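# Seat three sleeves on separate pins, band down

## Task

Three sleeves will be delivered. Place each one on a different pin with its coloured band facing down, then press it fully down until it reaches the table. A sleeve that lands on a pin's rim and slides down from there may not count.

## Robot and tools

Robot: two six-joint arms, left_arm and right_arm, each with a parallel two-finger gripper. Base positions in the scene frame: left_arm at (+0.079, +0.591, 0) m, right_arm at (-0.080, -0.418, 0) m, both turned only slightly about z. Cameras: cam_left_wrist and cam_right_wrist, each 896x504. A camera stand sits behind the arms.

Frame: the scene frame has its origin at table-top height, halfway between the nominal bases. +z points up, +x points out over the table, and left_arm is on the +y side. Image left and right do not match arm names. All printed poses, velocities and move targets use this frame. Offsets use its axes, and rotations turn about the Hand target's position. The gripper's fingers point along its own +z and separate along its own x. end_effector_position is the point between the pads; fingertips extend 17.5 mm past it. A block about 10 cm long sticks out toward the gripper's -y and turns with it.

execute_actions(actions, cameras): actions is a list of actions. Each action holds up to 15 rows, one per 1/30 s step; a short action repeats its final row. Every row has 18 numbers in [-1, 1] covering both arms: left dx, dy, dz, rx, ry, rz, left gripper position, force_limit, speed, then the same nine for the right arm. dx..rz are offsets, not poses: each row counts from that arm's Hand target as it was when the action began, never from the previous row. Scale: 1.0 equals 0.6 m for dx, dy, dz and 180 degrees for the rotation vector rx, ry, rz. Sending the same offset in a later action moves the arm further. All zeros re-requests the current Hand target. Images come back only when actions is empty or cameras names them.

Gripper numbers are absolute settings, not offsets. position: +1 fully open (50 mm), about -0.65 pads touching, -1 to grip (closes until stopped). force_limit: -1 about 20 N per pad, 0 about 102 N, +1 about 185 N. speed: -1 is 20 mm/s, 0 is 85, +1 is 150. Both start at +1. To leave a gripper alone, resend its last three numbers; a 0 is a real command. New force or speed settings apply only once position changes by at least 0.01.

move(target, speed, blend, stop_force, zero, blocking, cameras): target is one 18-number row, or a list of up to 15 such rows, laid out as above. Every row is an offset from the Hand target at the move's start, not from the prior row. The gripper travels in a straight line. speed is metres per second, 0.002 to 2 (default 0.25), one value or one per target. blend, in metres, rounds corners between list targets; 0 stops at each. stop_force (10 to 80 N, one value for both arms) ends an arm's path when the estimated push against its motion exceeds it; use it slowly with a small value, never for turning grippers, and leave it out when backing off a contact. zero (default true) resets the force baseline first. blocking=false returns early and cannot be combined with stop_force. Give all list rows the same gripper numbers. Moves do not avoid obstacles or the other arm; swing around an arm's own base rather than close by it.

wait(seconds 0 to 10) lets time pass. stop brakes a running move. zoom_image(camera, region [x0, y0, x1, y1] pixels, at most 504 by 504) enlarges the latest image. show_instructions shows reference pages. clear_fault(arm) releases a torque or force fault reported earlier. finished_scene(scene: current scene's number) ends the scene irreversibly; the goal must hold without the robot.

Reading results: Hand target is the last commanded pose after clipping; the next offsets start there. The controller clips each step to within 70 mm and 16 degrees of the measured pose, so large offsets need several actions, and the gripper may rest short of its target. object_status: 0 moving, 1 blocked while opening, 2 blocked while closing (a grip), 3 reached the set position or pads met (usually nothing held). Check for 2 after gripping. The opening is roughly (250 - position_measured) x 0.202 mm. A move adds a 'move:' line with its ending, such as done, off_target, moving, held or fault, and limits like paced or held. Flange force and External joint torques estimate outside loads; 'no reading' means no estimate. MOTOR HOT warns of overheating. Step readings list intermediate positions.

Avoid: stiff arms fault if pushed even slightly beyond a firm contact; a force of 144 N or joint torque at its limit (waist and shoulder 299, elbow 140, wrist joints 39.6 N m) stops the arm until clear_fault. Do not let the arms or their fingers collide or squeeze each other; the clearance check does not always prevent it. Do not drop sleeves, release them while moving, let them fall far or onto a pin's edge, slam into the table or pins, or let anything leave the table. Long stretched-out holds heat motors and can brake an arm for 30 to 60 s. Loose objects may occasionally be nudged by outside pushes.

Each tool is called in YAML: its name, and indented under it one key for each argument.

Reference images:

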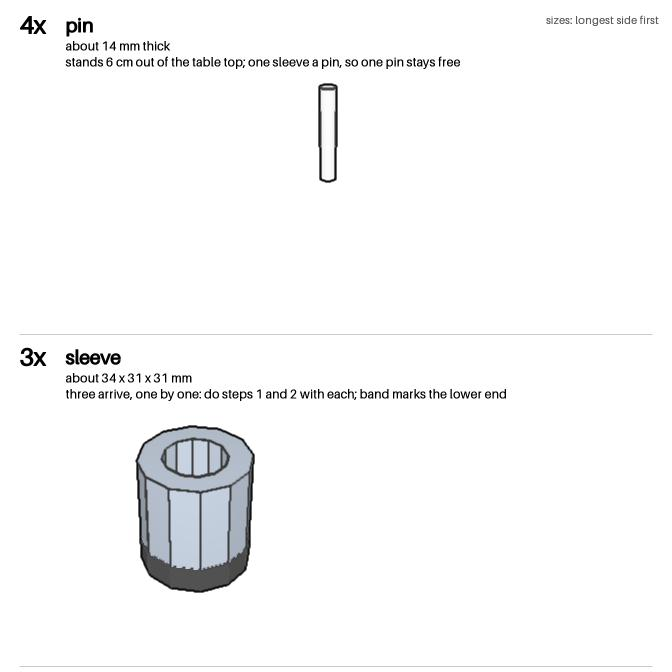

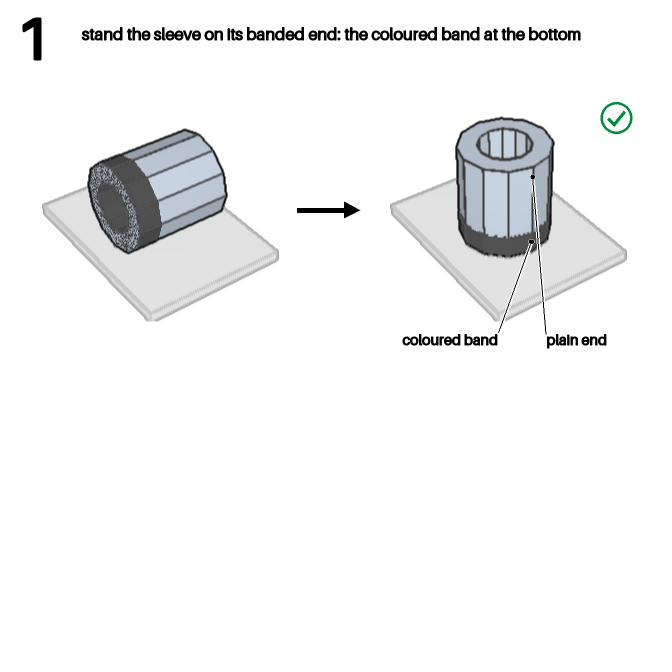

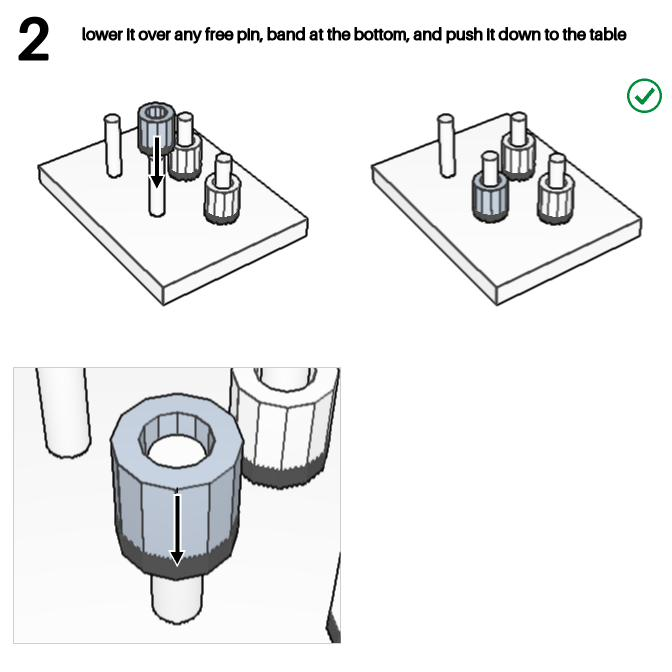

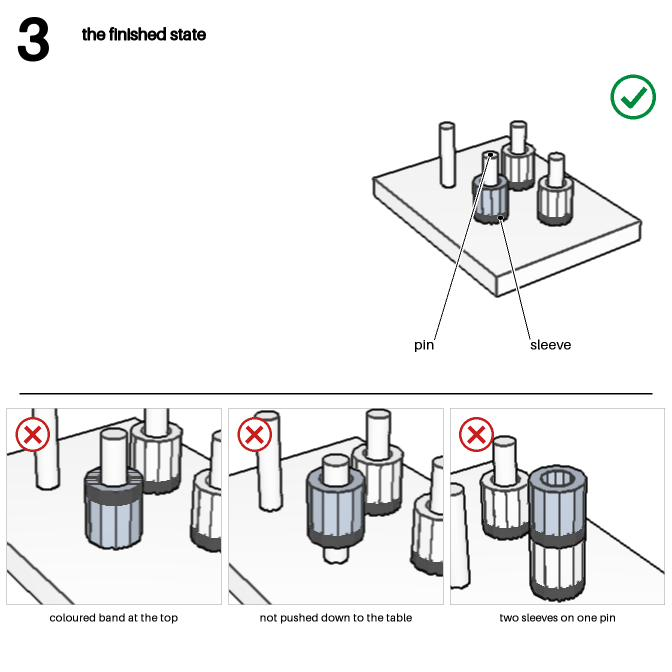

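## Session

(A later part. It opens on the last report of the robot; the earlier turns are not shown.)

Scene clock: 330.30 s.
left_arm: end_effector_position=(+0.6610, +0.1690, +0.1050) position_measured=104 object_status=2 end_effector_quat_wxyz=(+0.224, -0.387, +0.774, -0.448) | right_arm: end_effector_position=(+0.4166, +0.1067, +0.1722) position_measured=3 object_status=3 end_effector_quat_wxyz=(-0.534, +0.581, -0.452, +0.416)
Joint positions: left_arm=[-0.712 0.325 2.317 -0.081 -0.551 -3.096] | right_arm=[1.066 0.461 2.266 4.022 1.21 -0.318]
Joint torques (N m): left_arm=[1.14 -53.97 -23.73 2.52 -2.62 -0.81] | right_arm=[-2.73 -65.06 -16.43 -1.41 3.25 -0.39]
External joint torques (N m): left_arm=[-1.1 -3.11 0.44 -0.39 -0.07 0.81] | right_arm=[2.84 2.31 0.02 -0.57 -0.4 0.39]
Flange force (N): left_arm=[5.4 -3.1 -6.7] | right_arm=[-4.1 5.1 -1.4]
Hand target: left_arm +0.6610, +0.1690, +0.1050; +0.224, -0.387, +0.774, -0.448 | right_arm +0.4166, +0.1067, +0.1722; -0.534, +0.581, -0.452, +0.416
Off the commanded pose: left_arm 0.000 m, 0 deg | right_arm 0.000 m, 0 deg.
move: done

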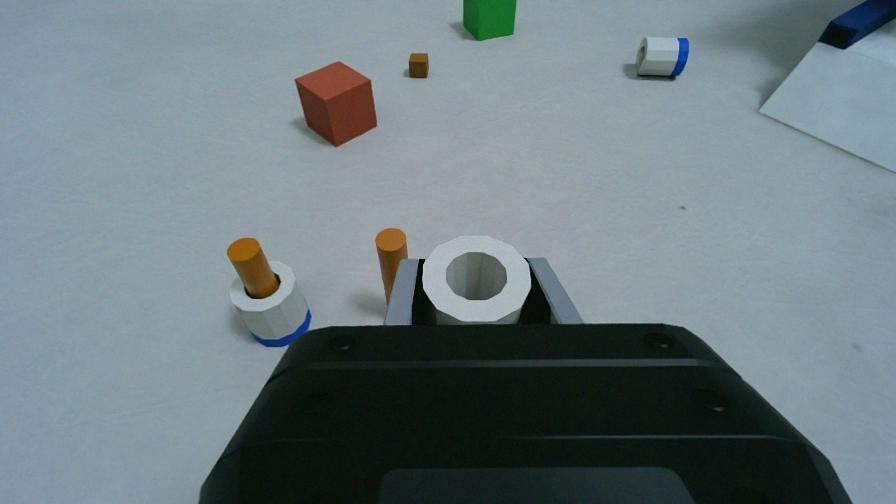

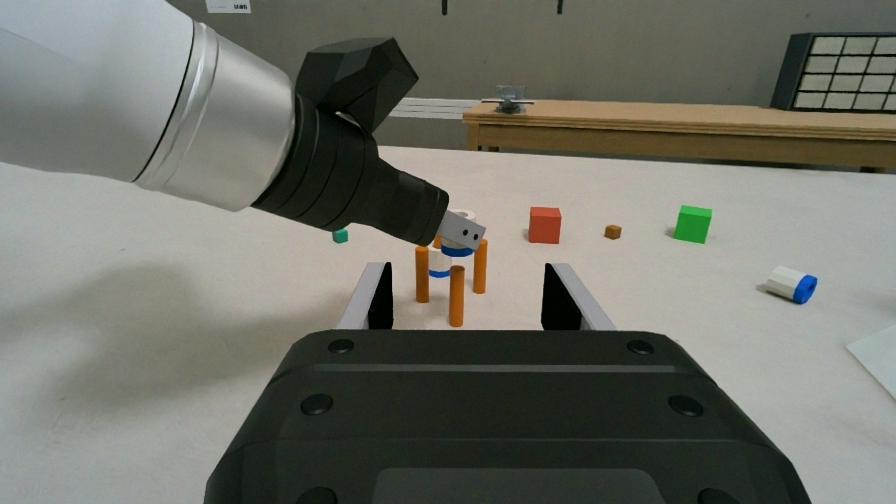

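move:
  target: [0,0,-0.1083,0,0,0,-1,-0.5,-0.3, 0,0,0,0,0,0,1,1,1]
  speed: 0.035
  stop_force: 12
  cameras: ["all"]

Scene clock: 353.00 s.
left_arm: end_effector_position=(+0.6610, +0.1690, +0.0400) position_measured=104 object_status=2 end_effector_quat_wxyz=(+0.224, -0.387, +0.774, -0.448) | right_arm: end_effector_position=(+0.4166, +0.1067, +0.1722) position_measured=3 object_status=3 end_effector_quat_wxyz=(-0.534, +0.581, -0.452, +0.416)
Joint positions: left_arm=[-0.712 0.456 2.334 -0.066 -0.698 -3.115] | right_arm=[1.066 0.461 2.266 4.022 1.21 -0.318]
Joint torques (N m): left_arm=[0.31 -60.77 -17.67 1.92 -2.63 -0.78] | right_arm=[-2.06 -64.94 -16.12 -1.41 3.22 -0.45]
External joint torques (N m): left_arm=[-0.29 -3.45 0.21 -0.38 -0.06 0.78] | right_arm=[2.01 2.21 -0.38 -0.58 -0.37 0.45]
Flange force (N): left_arm=[2.7 -4.8 -6.3] | right_arm=[-3.4 4.8 0.2]
Hand target: left_arm +0.6610, +0.1690, +0.0400; +0.224, -0.387, +0.774, -0.448 | right_arm +0.4166, +0.1067, +0.1722; -0.534, +0.581, -0.452, +0.416
Off the commanded pose: left_arm 0.000 m, 0 deg | right_arm 0.000 m, 0 deg.
move: done

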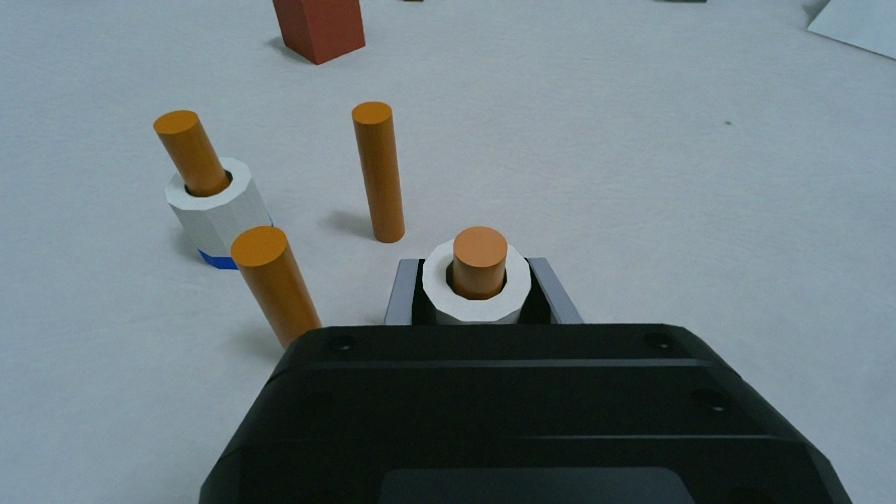

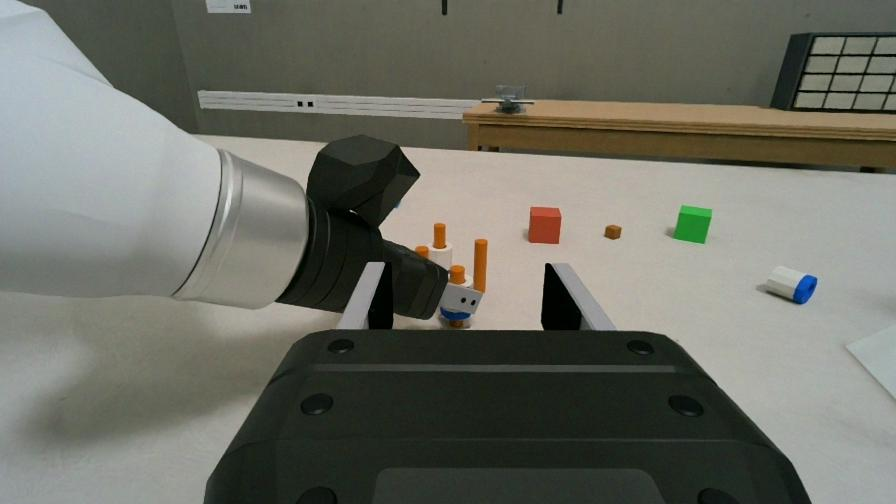

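move:
  target: [0,0,-0.0315,0,0,0,-1,-0.5,-0.3, 0,0,0,0,0,0,1,1,1]
  speed: 0.02
  stop_force: 12

execute_actions:
  actions:
    - [[0,0,0.001,0,0,0,0.54,-0.5,-1,0,0,0,0,0,0,1,1,1]]
  cameras: ["all"]

Scene clock: 361.40 s.
left_arm: end_effector_position=(+0.6611, +0.1689, +0.0260) position_measured=104 object_status=2 end_effector_quat_wxyz=(+0.224, -0.387, +0.774, -0.449) | right_arm: end_effector_position=(+0.4166, +0.1067, +0.1722) position_measured=3 object_status=3 end_effector_quat_wxyz=(-0.534, +0.581, -0.452, +0.416)
Joint positions: left_arm=[-0.712 0.485 2.335 -0.064 -0.73 -3.118] | right_arm=[1.066 0.461 2.266 4.022 1.21 -0.318]
Joint torques (N m): left_arm=[-0.41 -37.32 -5.7 1.87 5.23 -0.64] | right_arm=[-2.65 -65.13 -16.2 -1.4 3.34 -0.45]
External joint torques (N m): left_arm=[0.54 -28.45 -10.5 -0.47 -7.92 0.64] | right_arm=[3 2.41 0.05 -0.55 -0.51 0.45]
Flange force (N): left_arm=[1.3 -33.3 -30.2] | right_arm=[-4.3 5.2 -1.6]
Hand target: left_arm +0.6611, +0.1689, +0.0261; +0.224, -0.387, +0.774, -0.449 (not the last commanded pose) | right_arm +0.4166, +0.1067, +0.1722; -0.534, +0.581, -0.452, +0.416
Off the commanded pose: left_arm 0.005 m, 0 deg | right_arm 0.000 m, 0 deg.
move: contact (left_arm)

Scene clock: 362.10 s.
left_arm: end_effector_position=(+0.6611, +0.1689, +0.0267) position_measured=72 object_status=3 end_effector_quat_wxyz=(+0.224, -0.387, +0.774, -0.449) | right_arm: end_effector_position=(+0.4166, +0.1067, +0.1722) position_measured=3 object_status=3 end_effector_quat_wxyz=(-0.534, +0.581, -0.452, +0.416)
Joint positions: left_arm=[-0.712 0.484 2.335 -0.064 -0.729 -3.118] | right_arm=[1.066 0.461 2.266 4.022 1.21 -0.318]
Joint torques (N m): left_arm=[0.11 -61.79 -16.45 1.79 -2.6 -0.77] | right_arm=[-2.67 -65.1 -16.13 -1.43 3.3 -0.41]
External joint torques (N m): left_arm=[0.13 -3.84 0.21 -0.38 -0.09 0.77] | right_arm=[2.53 2.45 -0.03 -0.52 -0.46 0.42]
Flange force (N): left_arm=[1.7 -5.5 -6.8] | right_arm=[-3.9 5.2 -0.9]
Hand target: left_arm +0.6611, +0.1689, +0.0267; +0.224, -0.387, +0.774, -0.449 | right_arm +0.4166, +0.1067, +0.1722; -0.534, +0.581, -0.452, +0.416
Off the commanded pose: left_arm 0.000 m, 0 deg | right_arm 0.000 m, 0 deg.
Step readings (end_effector_position of left_arm | right_arm):
0: (+0.6611, +0.1689, +0.0260) | (+0.4166, +0.1067, +0.1722)
1: (+0.6611, +0.1689, +0.0260) | (+0.4166, +0.1067, +0.1722)
2: (+0.6610, +0.1690, +0.0259) | (+0.4166, +0.1067, +0.1722)
4: (+0.6609, +0.1690, +0.0261) | (+0.4166, +0.1067, +0.1722)
8: (+0.6610, +0.1690, +0.0264) | (+0.4166, +0.1067, +0.1722)
15: (+0.6611, +0.1689, +0.0266) | (+0.4166, +0.1067, +0.1722)

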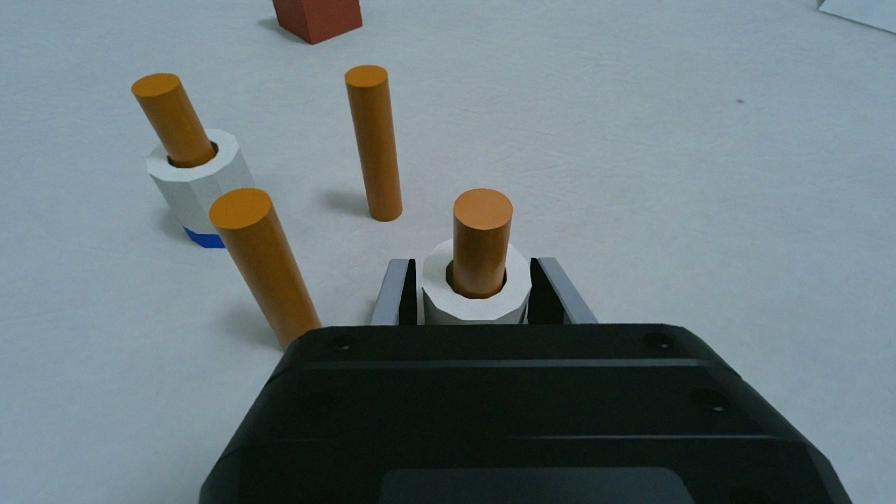

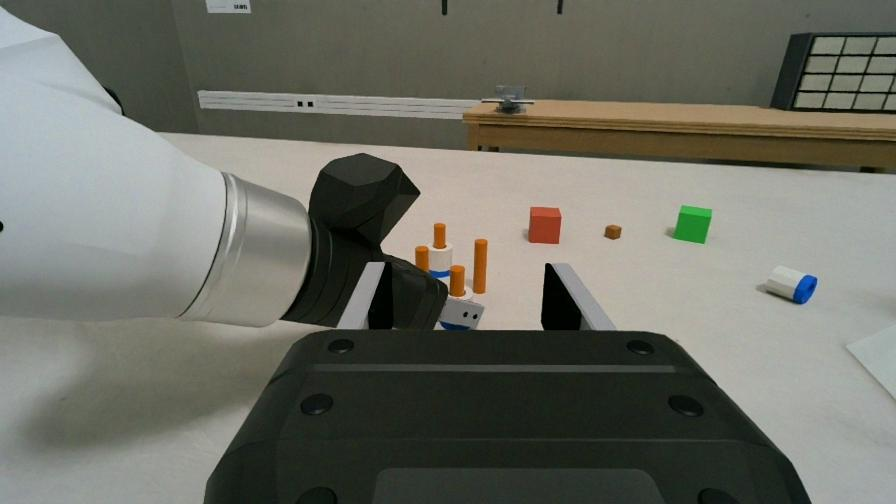

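zoom_image:
  camera: "cam_right_wrist"
  region: [400, 210, 500, 335]

Scaled by 4.032 from the camera's 896x504 image, which has a finer 1280x720 frame.

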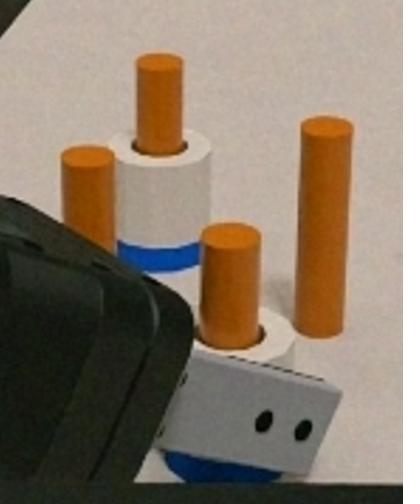

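move:
  target:
    - [0,0,0.2333,0,0,0,0.54,-0.5,-1, 0,0,0,0,0,0,1,1,1]
    - [0.2607,-0.5635,0.1222,-0.0473,0.5372,0.3591,1,-0.5,0, 0.0583,0.075,0,0,0,0,1,1,1]
  blend: [0.03,0]
  speed: [0.15,0.5]
  cameras: ["all"]

Scene clock: 428.37 s.
left_arm: end_effector_position=(+0.8176, -0.1692, +0.1000) position_measured=3 object_status=3 end_effector_quat_wxyz=(+0.241, +0.898, -0.355, -0.095) | right_arm: end_effector_position=(+0.4516, +0.1517, +0.1722) position_measured=3 object_status=3 end_effector_quat_wxyz=(-0.534, +0.581, -0.452, +0.416)
Joint positions: left_arm=[-0.714 0.996 0.824 -0.533 1.383 -4.538] | right_arm=[1.051 0.509 2.159 4.025 1.168 -0.362]
Joint torques (N m): left_arm=[0.48 -126.24 -42.15 2.58 0.27 -0.78] | right_arm=[-2.31 -71.37 -18.82 -1.58 3.24 -0.47]
External joint torques (N m): left_arm=[-1.01 -4.86 0.35 -0.39 -0.01 0.78] | right_arm=[2.48 1.73 0.01 -0.64 -0.44 0.47]
Flange force (N): left_arm=[-12.7 2.2 -0.8] | right_arm=[-2.8 3.7 -0.9]
Hand target: left_arm +0.8176, -0.1692, +0.1000; +0.241, +0.898, -0.355, -0.095 | right_arm +0.4516, +0.1517, +0.1722; -0.534, +0.581, -0.452, +0.416
Off the commanded pose: left_arm 0.000 m, 0 deg | right_arm 0.000 m, 0 deg.
move: done; limits=paced

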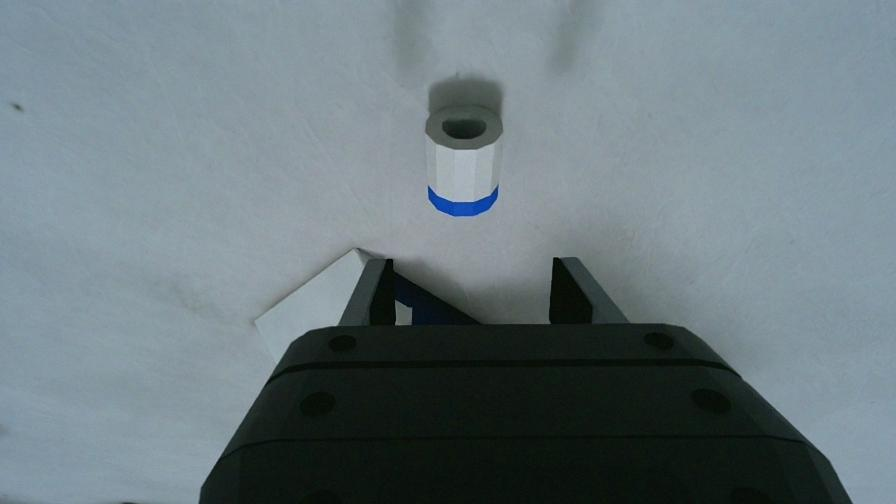

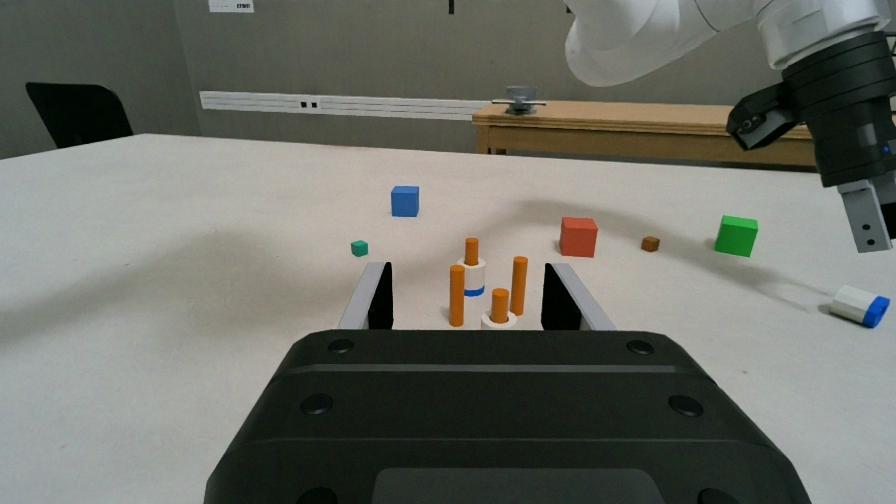

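move:
  target: [-0.0053,-0.0018,-0.0617,0,0,0,1,-0.5,0, 0,0,0,0,0,0,1,1,1]
  speed: 0.2

move:
  target: [0,0,-0.0635,0,0,0,1,-0.5,0, 0,0,0,0,0,0,1,1,1]
  speed: 0.04
  stop_force: 12
  cameras: ["cam_left_wrist"]

Scene clock: 446.37 s.
left_arm: end_effector_position=(+0.8144, -0.1703, +0.0630) position_measured=3 object_status=3 end_effector_quat_wxyz=(+0.241, +0.898, -0.355, -0.095) | right_arm: end_effector_position=(+0.4516, +0.1517, +0.1722) position_measured=3 object_status=3 end_effector_quat_wxyz=(-0.534, +0.581, -0.452, +0.416)
Joint positions: left_arm=[-0.717 1.014 0.857 -0.539 1.338 -4.513] | right_arm=[1.051 0.509 2.159 4.025 1.168 -0.362]
Joint torques (N m): left_arm=[0.33 -126.08 -41.46 2.54 0.26 -0.77] | right_arm=[-2.32 -72.01 -18.68 -1.58 3.36 -0.42]
External joint torques (N m): left_arm=[0.01 -4.98 0.46 -0.35 0.02 0.77] | right_arm=[2.59 2.47 0.17 -0.61 -0.57 0.42]
Flange force (N): left_arm=[-12.8 1.6 -1.8] | right_arm=[-3.3 4.7 -0.6]
Hand target: left_arm +0.8144, -0.1703, +0.0630; +0.241, +0.898, -0.355, -0.095 | right_arm +0.4516, +0.1517, +0.1722; -0.534, +0.581, -0.452, +0.416
Off the commanded pose: left_arm 0.000 m, 0 deg | right_arm 0.000 m, 0 deg.
move: done

Scene clock: 448.10 s.
left_arm: end_effector_position=(+0.8144, -0.1703, +0.0249) position_measured=3 object_status=3 end_effector_quat_wxyz=(+0.241, +0.898, -0.355, -0.095) | right_arm: end_effector_position=(+0.4516, +0.1517, +0.1722) position_measured=3 object_status=3 end_effector_quat_wxyz=(-0.534, +0.581, -0.452, +0.416)
Joint positions: left_arm=[-0.717 1.04 0.878 -0.545 1.298 -4.489] | right_arm=[1.051 0.509 2.159 4.025 1.168 -0.362]
Joint torques (N m): left_arm=[0.21 -126.96 -40.61 2.53 0.31 -0.74] | right_arm=[-1.9 -72.25 -18.67 -1.65 3.26 -0.47]
External joint torques (N m): left_arm=[0.78 -3.89 0.7 -0.37 0.01 0.74] | right_arm=[1.94 2.71 0 -0.55 -0.46 0.47]
Flange force (N): left_arm=[-11.4 0.7 -1.8] | right_arm=[-2.9 5.2 0.4]
Hand target: left_arm +0.8144, -0.1703, +0.0249; +0.241, +0.898, -0.355, -0.095 | right_arm +0.4516, +0.1517, +0.1722; -0.534, +0.581, -0.452, +0.416
Off the commanded pose: left_arm 0.000 m, 0 deg | right_arm 0.000 m, 0 deg.
move: done
Images, in order (width x height): cam_left_wrist 896x504.

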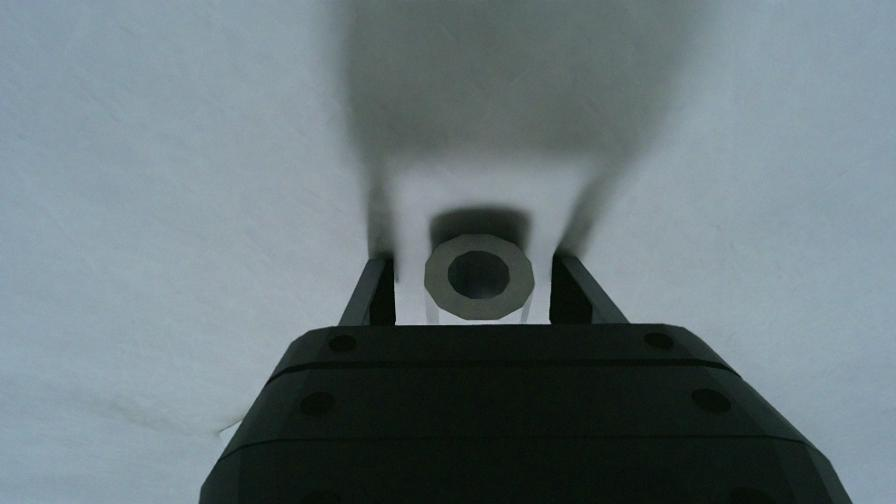

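execute_actions:
  actions:
    - [[0,0,0,0,0,0,-1,-0.5,-0.3,0,0,0,0,0,0,1,1,1]]

move:
  target:
    - [0,0,0.27,0,0,0,-1,-0.5,-0.3, 0,0,0,0,0,0,1,1,1]
    - [-0.1993,0.6405,0.2,0.0472,-0.5369,-0.3586,-1,-0.5,-0.3, 0,0,0,0,0,0,1,1,1]
    - [-0.1993,0.6405,0.1335,0.0472,-0.5369,-0.3586,-1,-0.5,-0.3, 0,0,0,0,0,0,1,1,1]
  blend: [0.05,0.02,0]
  speed: [0.25,0.5,0.15]
  cameras: ["all"]

zoom_image:
  camera: "cam_right_wrist"
  region: [400, 190, 520, 335]

zoom_image:
  camera: "cam_right_wrist"
  region: [430, 200, 490, 280]

Scene clock: 478.70 s.
left_arm: end_effector_position=(+0.8144, -0.1703, +0.0249) position_measured=104 object_status=2 end_effector_quat_wxyz=(+0.241, +0.898, -0.355, -0.095) | right_arm: end_effector_position=(+0.4516, +0.1517, +0.1722) position_measured=3 object_status=3 end_effector_quat_wxyz=(-0.534, +0.581, -0.452, +0.416)
Joint positions: left_arm=[-0.717 1.04 0.878 -0.545 1.298 -4.489] | right_arm=[1.051 0.509 2.159 4.025 1.168 -0.362]
Joint torques (N m): left_arm=[0.31 -126.84 -40.86 2.46 0.31 -0.77] | right_arm=[-2.78 -71.91 -18.78 -1.58 3.33 -0.44]
External joint torques (N m): left_arm=[-0.81 -4.84 0.55 -0.34 0.01 0.77] | right_arm=[2.56 2.36 -0.11 -0.65 -0.51 0.44]
Flange force (N): left_arm=[-12.6 2.4 -1.7] | right_arm=[-3.5 4.6 -0.3]
Hand target: left_arm +0.8144, -0.1703, +0.0249; +0.241, +0.898, -0.355, -0.095 | right_arm +0.4516, +0.1517, +0.1722; -0.534, +0.581, -0.452, +0.416
Off the commanded pose: left_arm 0.000 m, 0 deg | right_arm 0.000 m, 0 deg.
Step readings (end_effector_position of left_arm | right_arm):
0: (+0.8144, -0.1703, +0.0249) | (+0.4516, +0.1517, +0.1722)
1: (+0.8144, -0.1703, +0.0249) | (+0.4516, +0.1517, +0.1722)
2: (+0.8144, -0.1703, +0.0249) | (+0.4516, +0.1517, +0.1722)
4: (+0.8144, -0.1703, +0.0249) | (+0.4516, +0.1517, +0.1722)
8: (+0.8144, -0.1703, +0.0249) | (+0.4516, +0.1517, +0.1722)
15: (+0.8144, -0.1703, +0.0249) | (+0.4516, +0.1517, +0.1722)

Scene clock: 482.20 s.
left_arm: end_effector_position=(+0.6948, +0.2140, +0.1050) position_measured=104 object_status=2 end_effector_quat_wxyz=(+0.224, -0.387, +0.774, -0.448) | right_arm: end_effector_position=(+0.4516, +0.1517, +0.1722) position_measured=3 object_status=3 end_effector_quat_wxyz=(-0.534, +0.581, -0.452, +0.416)
Joint positions: left_arm=[-0.591 0.33 2.308 0.118 -0.549 -3.208] | right_arm=[1.051 0.509 2.159 4.025 1.168 -0.362]
Joint torques (N m): left_arm=[0.14 -55.34 -24.55 2.26 -2.63 -0.73] | right_arm=[-2.35 -71.82 -18.69 -1.64 3.25 -0.46]
External joint torques (N m): left_arm=[-0.06 -3.75 0.18 -0.25 -0.08 0.73] | right_arm=[2.4 2.25 -0.03 -0.57 -0.45 0.46]
Flange force (N): left_arm=[3.1 -3.4 -6.9] | right_arm=[-3.2 4.5 -0.4]
Hand target: left_arm +0.6948, +0.2140, +0.1050; +0.224, -0.387, +0.774, -0.448 | right_arm +0.4516, +0.1517, +0.1722; -0.534, +0.581, -0.452, +0.416
Off the commanded pose: left_arm 0.000 m, 0 deg | right_arm 0.000 m, 0 deg.
move: done; blend cut to 0.0199 m at target 2

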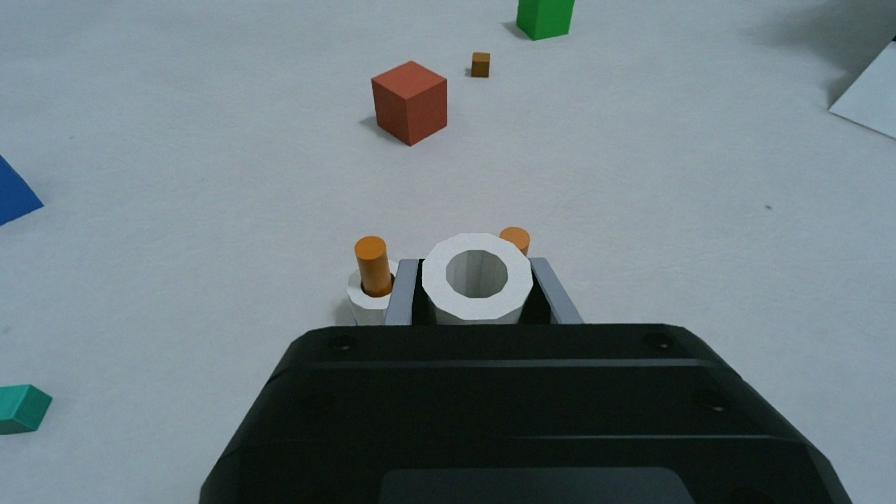

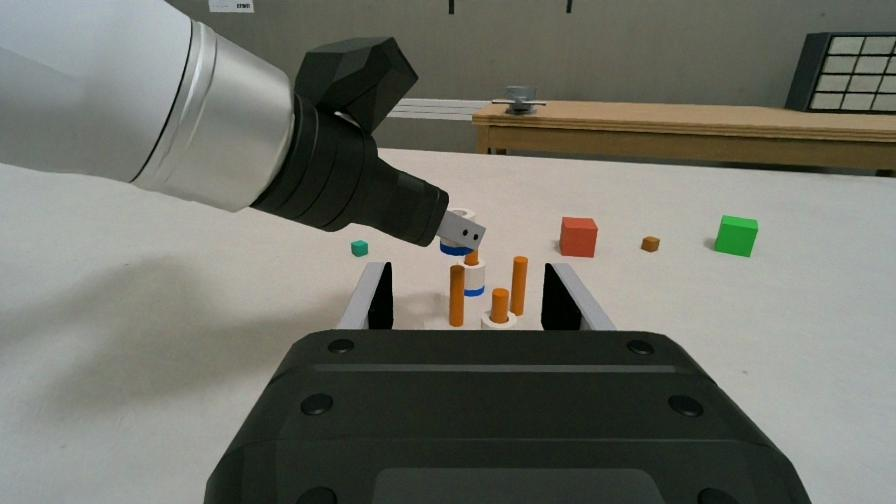

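Scaled by 3.476 from the camera's 896x504 image, which has a finer 1280x720 frame.

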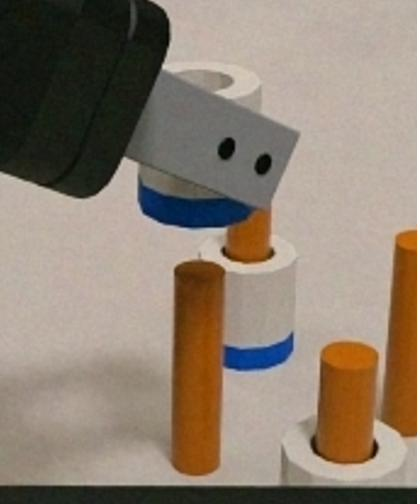

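Scaled by 6.300 from the camera's 896x504 image, which has a finer 1280x720 frame.

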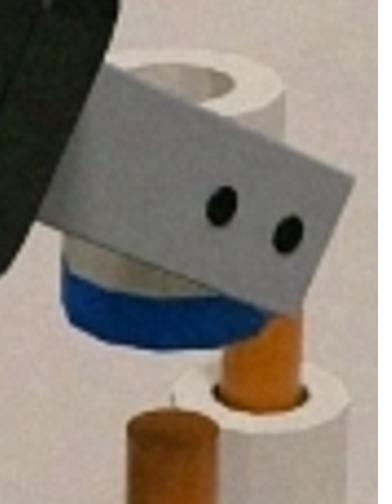

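move:
  target: [0.0011,-0.0008,-0.02,-0.0033,-0.0044,0,-1,-0.5,-0.3, 0,0,0,0,0,0,1,1,1]
  speed: 0.05
  cameras: ["all"]

zoom_image:
  camera: "cam_right_wrist"
  region: [430, 205, 490, 285]

Scene clock: 517.13 s.
left_arm: end_effector_position=(+0.6954, +0.2135, +0.0930) position_measured=104 object_status=2 end_effector_quat_wxyz=(+0.227, -0.385, +0.770, -0.455) | right_arm: end_effector_position=(+0.4516, +0.1517, +0.1722) position_measured=3 object_status=3 end_effector_quat_wxyz=(-0.534, +0.581, -0.452, +0.416)
Joint positions: left_arm=[-0.591 0.36 2.317 0.11 -0.604 -3.199] | right_arm=[1.051 0.509 2.159 4.025 1.168 -0.362]
Joint torques (N m): left_arm=[-0.27 -56.86 -23.13 2.22 -2.7 -0.77] | right_arm=[-2.35 -71.6 -18.44 -1.61 3.23 -0.44]
External joint torques (N m): left_arm=[0.22 -2.95 0.4 -0.36 0 0.77] | right_arm=[2.47 2 -0.35 -0.61 -0.43 0.44]
Flange force (N): left_arm=[2.5 -2.8 -5.7] | right_arm=[-3.6 4.0 -0.3]
Hand target: left_arm +0.6955, +0.2135, +0.0930; +0.227, -0.385, +0.770, -0.455 | right_arm +0.4516, +0.1517, +0.1722; -0.534, +0.581, -0.452, +0.416
Off the commanded pose: left_arm 0.000 m, 0 deg | right_arm 0.000 m, 0 deg.
move: done

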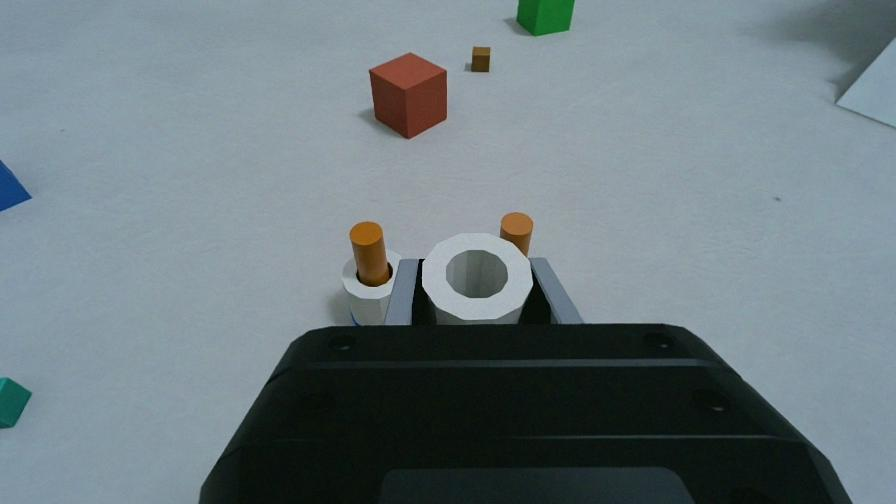

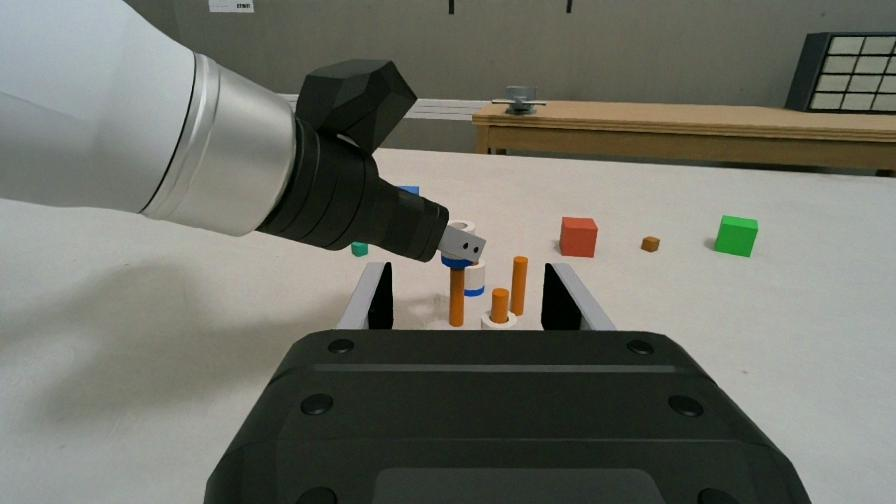

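Scaled by 6.300 from the camera's 896x504 image, which has a finer 1280x720 frame.

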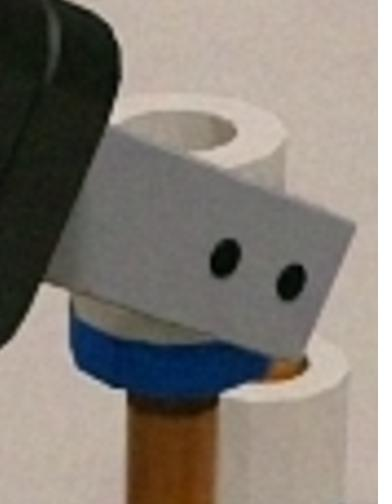

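move:
  target: [0,0,-0.0883,0,0,0,-1,-0.5,-0.3, 0,0,0,0,0,0,1,1,1]
  speed: 0.03
  stop_force: 12
  cameras: ["all"]

Scene clock: 529.07 s.
left_arm: end_effector_position=(+0.6955, +0.2135, +0.0400) position_measured=104 object_status=2 end_effector_quat_wxyz=(+0.227, -0.385, +0.770, -0.455) | right_arm: end_effector_position=(+0.4516, +0.1517, +0.1722) position_measured=3 object_status=3 end_effector_quat_wxyz=(-0.534, +0.581, -0.452, +0.416)
Joint positions: left_arm=[-0.591 0.467 2.328 0.095 -0.723 -3.179] | right_arm=[1.051 0.509 2.159 4.025 1.168 -0.362]
Joint torques (N m): left_arm=[0.47 -62.01 -18.21 1.78 -2.61 -0.75] | right_arm=[-2.5 -71.71 -18.68 -1.65 3.24 -0.38]
External joint torques (N m): left_arm=[-0.55 -3.77 0.28 -0.37 -0.1 0.76] | right_arm=[2.36 2.09 -0.09 -0.57 -0.43 0.39]
Flange force (N): left_arm=[3.5 -4.7 -6.5] | right_arm=[-3.2 4.1 -0.4]
Hand target: left_arm +0.6955, +0.2135, +0.0400; +0.227, -0.385, +0.770, -0.455 | right_arm +0.4516, +0.1517, +0.1722; -0.534, +0.581, -0.452, +0.416
Off the commanded pose: left_arm 0.000 m, 0 deg | right_arm 0.000 m, 0 deg.
move: done

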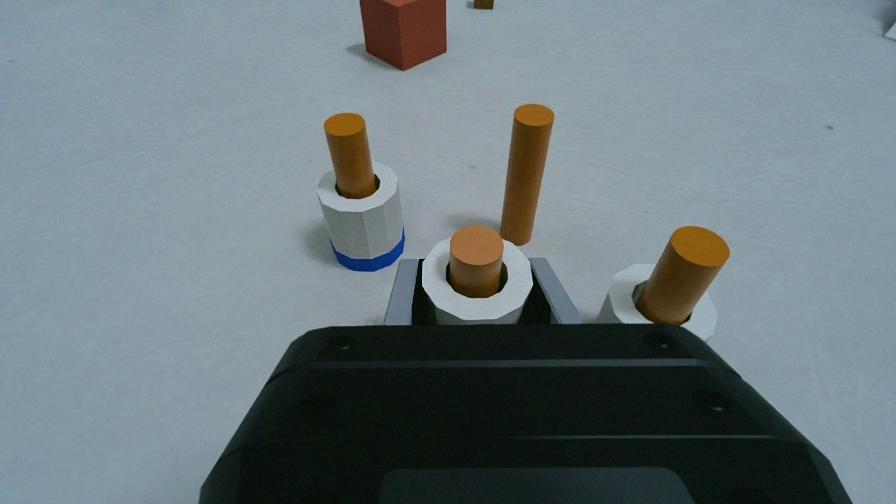

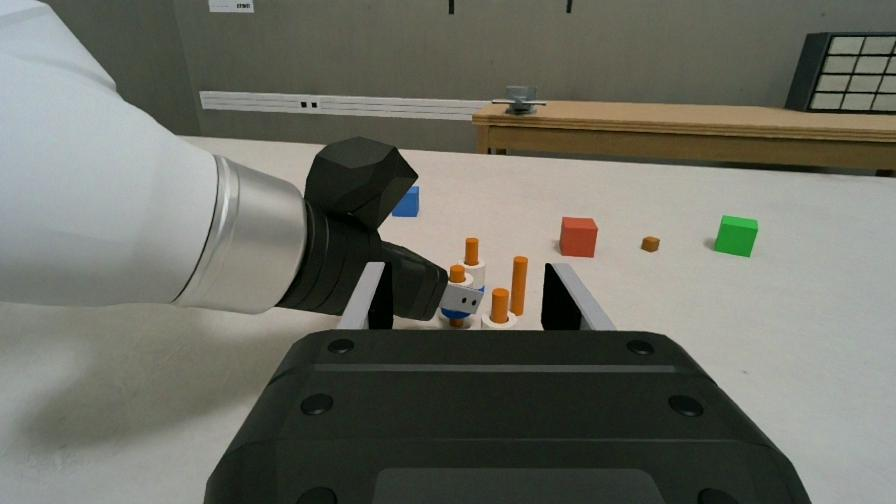

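Inserted cleanly. Down to table contact, release and retreat.

move:
  target: [0,0,-0.0315,0,0,0,-1,-0.5,-0.3, 0,0,0,0,0,0,1,1,1]
  speed: 0.02
  stop_force: 12

execute_actions:
  actions:
    - [[0,0,0.001,0,0,0,0.54,-0.5,-1,0,0,0,0,0,0,1,1,1]]
  cameras: ["all"]

zoom_image:
  camera: "cam_right_wrist"
  region: [400, 210, 530, 335]

Scene clock: 538.33 s.
left_arm: end_effector_position=(+0.6955, +0.2135, +0.0243) position_measured=104 object_status=2 end_effector_quat_wxyz=(+0.227, -0.385, +0.770, -0.455) | right_arm: end_effector_position=(+0.4516, +0.1517, +0.1722) position_measured=3 object_status=3 end_effector_quat_wxyz=(-0.534, +0.581, -0.452, +0.416)
Joint positions: left_arm=[-0.591 0.501 2.33 0.091 -0.758 -3.174] | right_arm=[1.051 0.509 2.159 4.025 1.168 -0.362]
Joint torques (N m): left_arm=[1.44 -42.66 -6.13 1.51 4.18 -0.72] | right_arm=[-1.91 -71.74 -18.76 -1.6 3.26 -0.47]
External joint torques (N m): left_arm=[-1.49 -24.56 -10.25 -0.24 -6.89 0.72] | right_arm=[1.59 2.26 0.1 -0.6 -0.45 0.47]
Flange force (N): left_arm=[5.0 -30.1 -22.8] | right_arm=[-2.0 4.5 0.5]
Hand target: left_arm +0.6956, +0.2135, +0.0243; +0.227, -0.385, +0.770, -0.455 (not the last commanded pose) | right_arm +0.4516, +0.1517, +0.1722; -0.534, +0.581, -0.452, +0.416
Off the commanded pose: left_arm 0.003 m, 0 deg | right_arm 0.000 m, 0 deg.
move: contact (left_arm)

Scene clock: 539.03 s.
left_arm: end_effector_position=(+0.6955, +0.2135, +0.0249) position_measured=72 object_status=3 end_effector_quat_wxyz=(+0.227, -0.385, +0.770, -0.455) | right_arm: end_effector_position=(+0.4516, +0.1517, +0.1722) position_measured=3 object_status=3 end_effector_quat_wxyz=(-0.534, +0.581, -0.452, +0.416)
Joint positions: left_arm=[-0.591 0.499 2.33 0.091 -0.756 -3.174] | right_arm=[1.051 0.509 2.159 4.025 1.168 -0.362]
Joint torques (N m): left_arm=[0.46 -63.63 -16.63 1.65 -2.61 -0.78] | right_arm=[-2.75 -71.77 -18.55 -1.58 3.24 -0.42]
External joint torques (N m): left_arm=[-0.63 -3.56 0.13 -0.37 -0.1 0.78] | right_arm=[2.56 2.31 -0.19 -0.63 -0.44 0.42]
Flange force (N): left_arm=[3.5 -4.8 -5.8] | right_arm=[-3.7 4.5 -0.3]
Hand target: left_arm +0.6956, +0.2135, +0.0249; +0.227, -0.385, +0.770, -0.455 | right_arm +0.4516, +0.1517, +0.1722; -0.534, +0.581, -0.452, +0.416
Off the commanded pose: left_arm 0.000 m, 0 deg | right_arm 0.000 m, 0 deg.
Step readings (end_effector_position of left_arm | right_arm):
0: (+0.6955, +0.2135, +0.0243) | (+0.4516, +0.1517, +0.1722)
1: (+0.6955, +0.2135, +0.0243) | (+0.4516, +0.1517, +0.1722)
2: (+0.6954, +0.2136, +0.0241) | (+0.4516, +0.1517, +0.1722)
4: (+0.6954, +0.2136, +0.0244) | (+0.4516, +0.1517, +0.1722)
8: (+0.6954, +0.2135, +0.0247) | (+0.4516, +0.1517, +0.1722)
15: (+0.6955, +0.2135, +0.0249) | (+0.4516, +0.1517, +0.1722)

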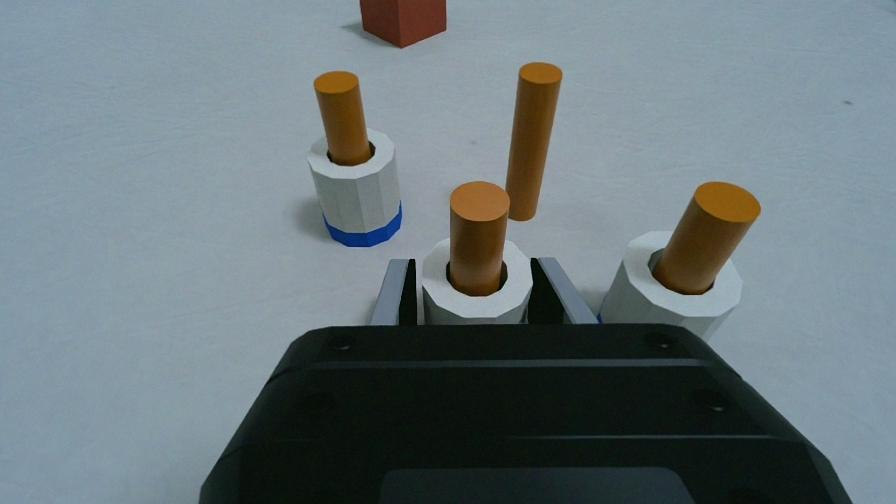

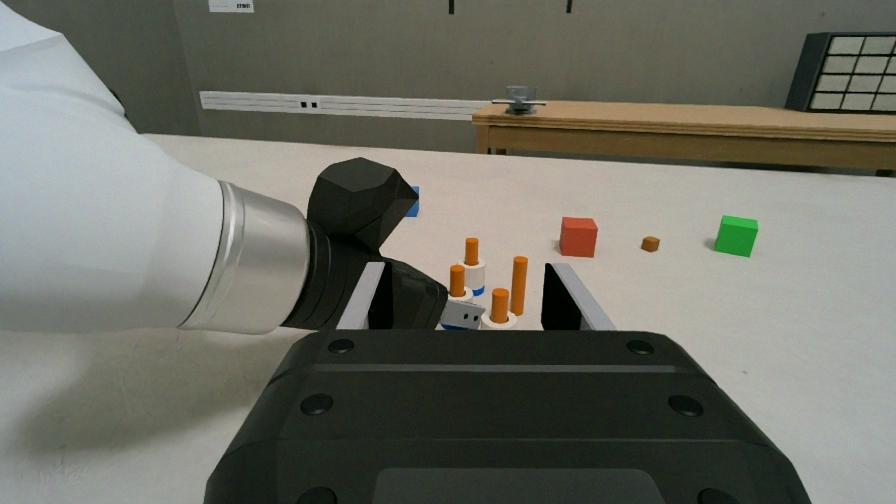

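Scaled by 3.877 from the camera's 896x504 image, which has a finer 1280x720 frame.

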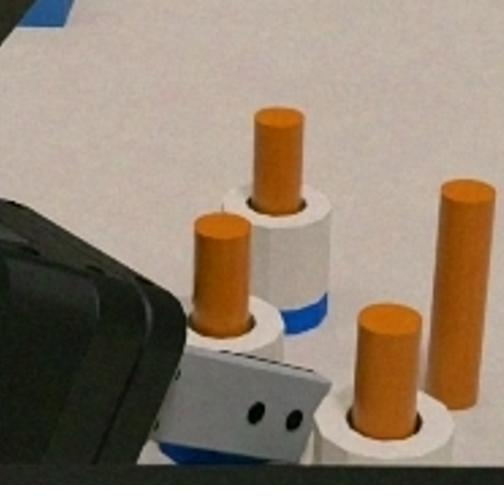

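move:
  target: [0,0,0.22,0,0,0,0.54,-0.5,-1, 0,0,0,0,0,0,1,1,1]
  speed: 0.12
  cameras: ["cam_right_wrist"]

zoom_image:
  camera: "cam_right_wrist"
  region: [400, 210, 530, 335]

Scene clock: 554.77 s.
left_arm: end_effector_position=(+0.6955, +0.2133, +0.1569) position_measured=72 object_status=3 end_effector_quat_wxyz=(+0.227, -0.385, +0.770, -0.455) | right_arm: end_effector_position=(+0.4516, +0.1517, +0.1722) position_measured=3 object_status=3 end_effector_quat_wxyz=(-0.534, +0.581, -0.452, +0.416)
Joint positions: left_arm=[-0.591 0.241 2.289 0.141 -0.46 -3.235] | right_arm=[1.051 0.509 2.159 4.025 1.168 -0.362]
Joint torques (N m): left_arm=[0.35 -50.55 -28.74 2.69 -2.63 -0.78] | right_arm=[-2.48 -71.86 -18.55 -1.62 3.28 -0.44]
External joint torques (N m): left_arm=[-0.59 -2.53 0.62 -0.32 -0.06 0.78] | right_arm=[2.45 2.28 -0.14 -0.59 -0.47 0.44]
Flange force (N): left_arm=[5.4 -0.8 -5.1] | right_arm=[-3.5 4.4 -0.3]
Hand target: left_arm +0.6956, +0.2135, +0.1569; +0.227, -0.385, +0.770, -0.455 | right_arm +0.4516, +0.1517, +0.1722; -0.534, +0.581, -0.452, +0.416
Off the commanded pose: left_arm 0.000 m, 0 deg | right_arm 0.000 m, 0 deg.
move: done
Images, in order (width x height): cam_right_wrist 896x504.

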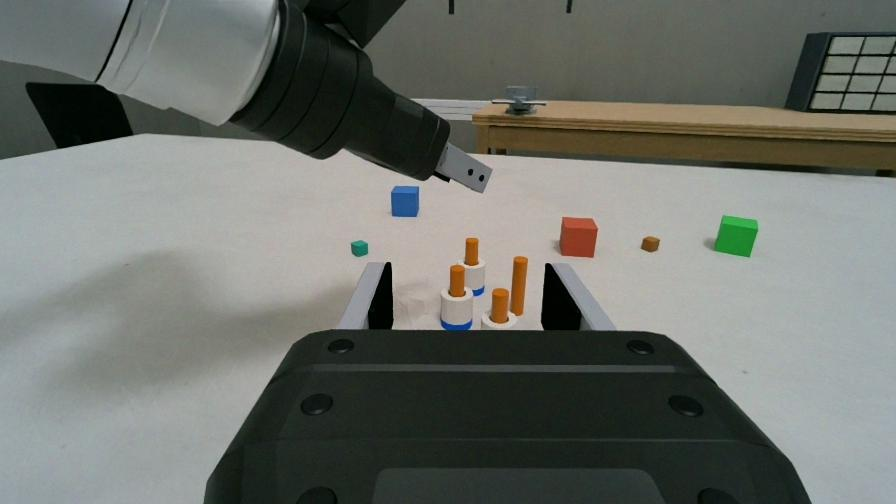

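Scaled by 3.877 from the camera's 896x504 image, which has a finer 1280x720 frame.

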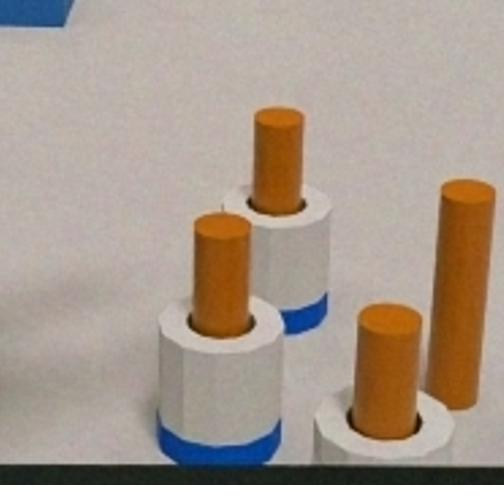

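All three sleeves are seated, each on its own pin with the band down.

finished_scene:
  scene: 2

The scene is finished: the task was done.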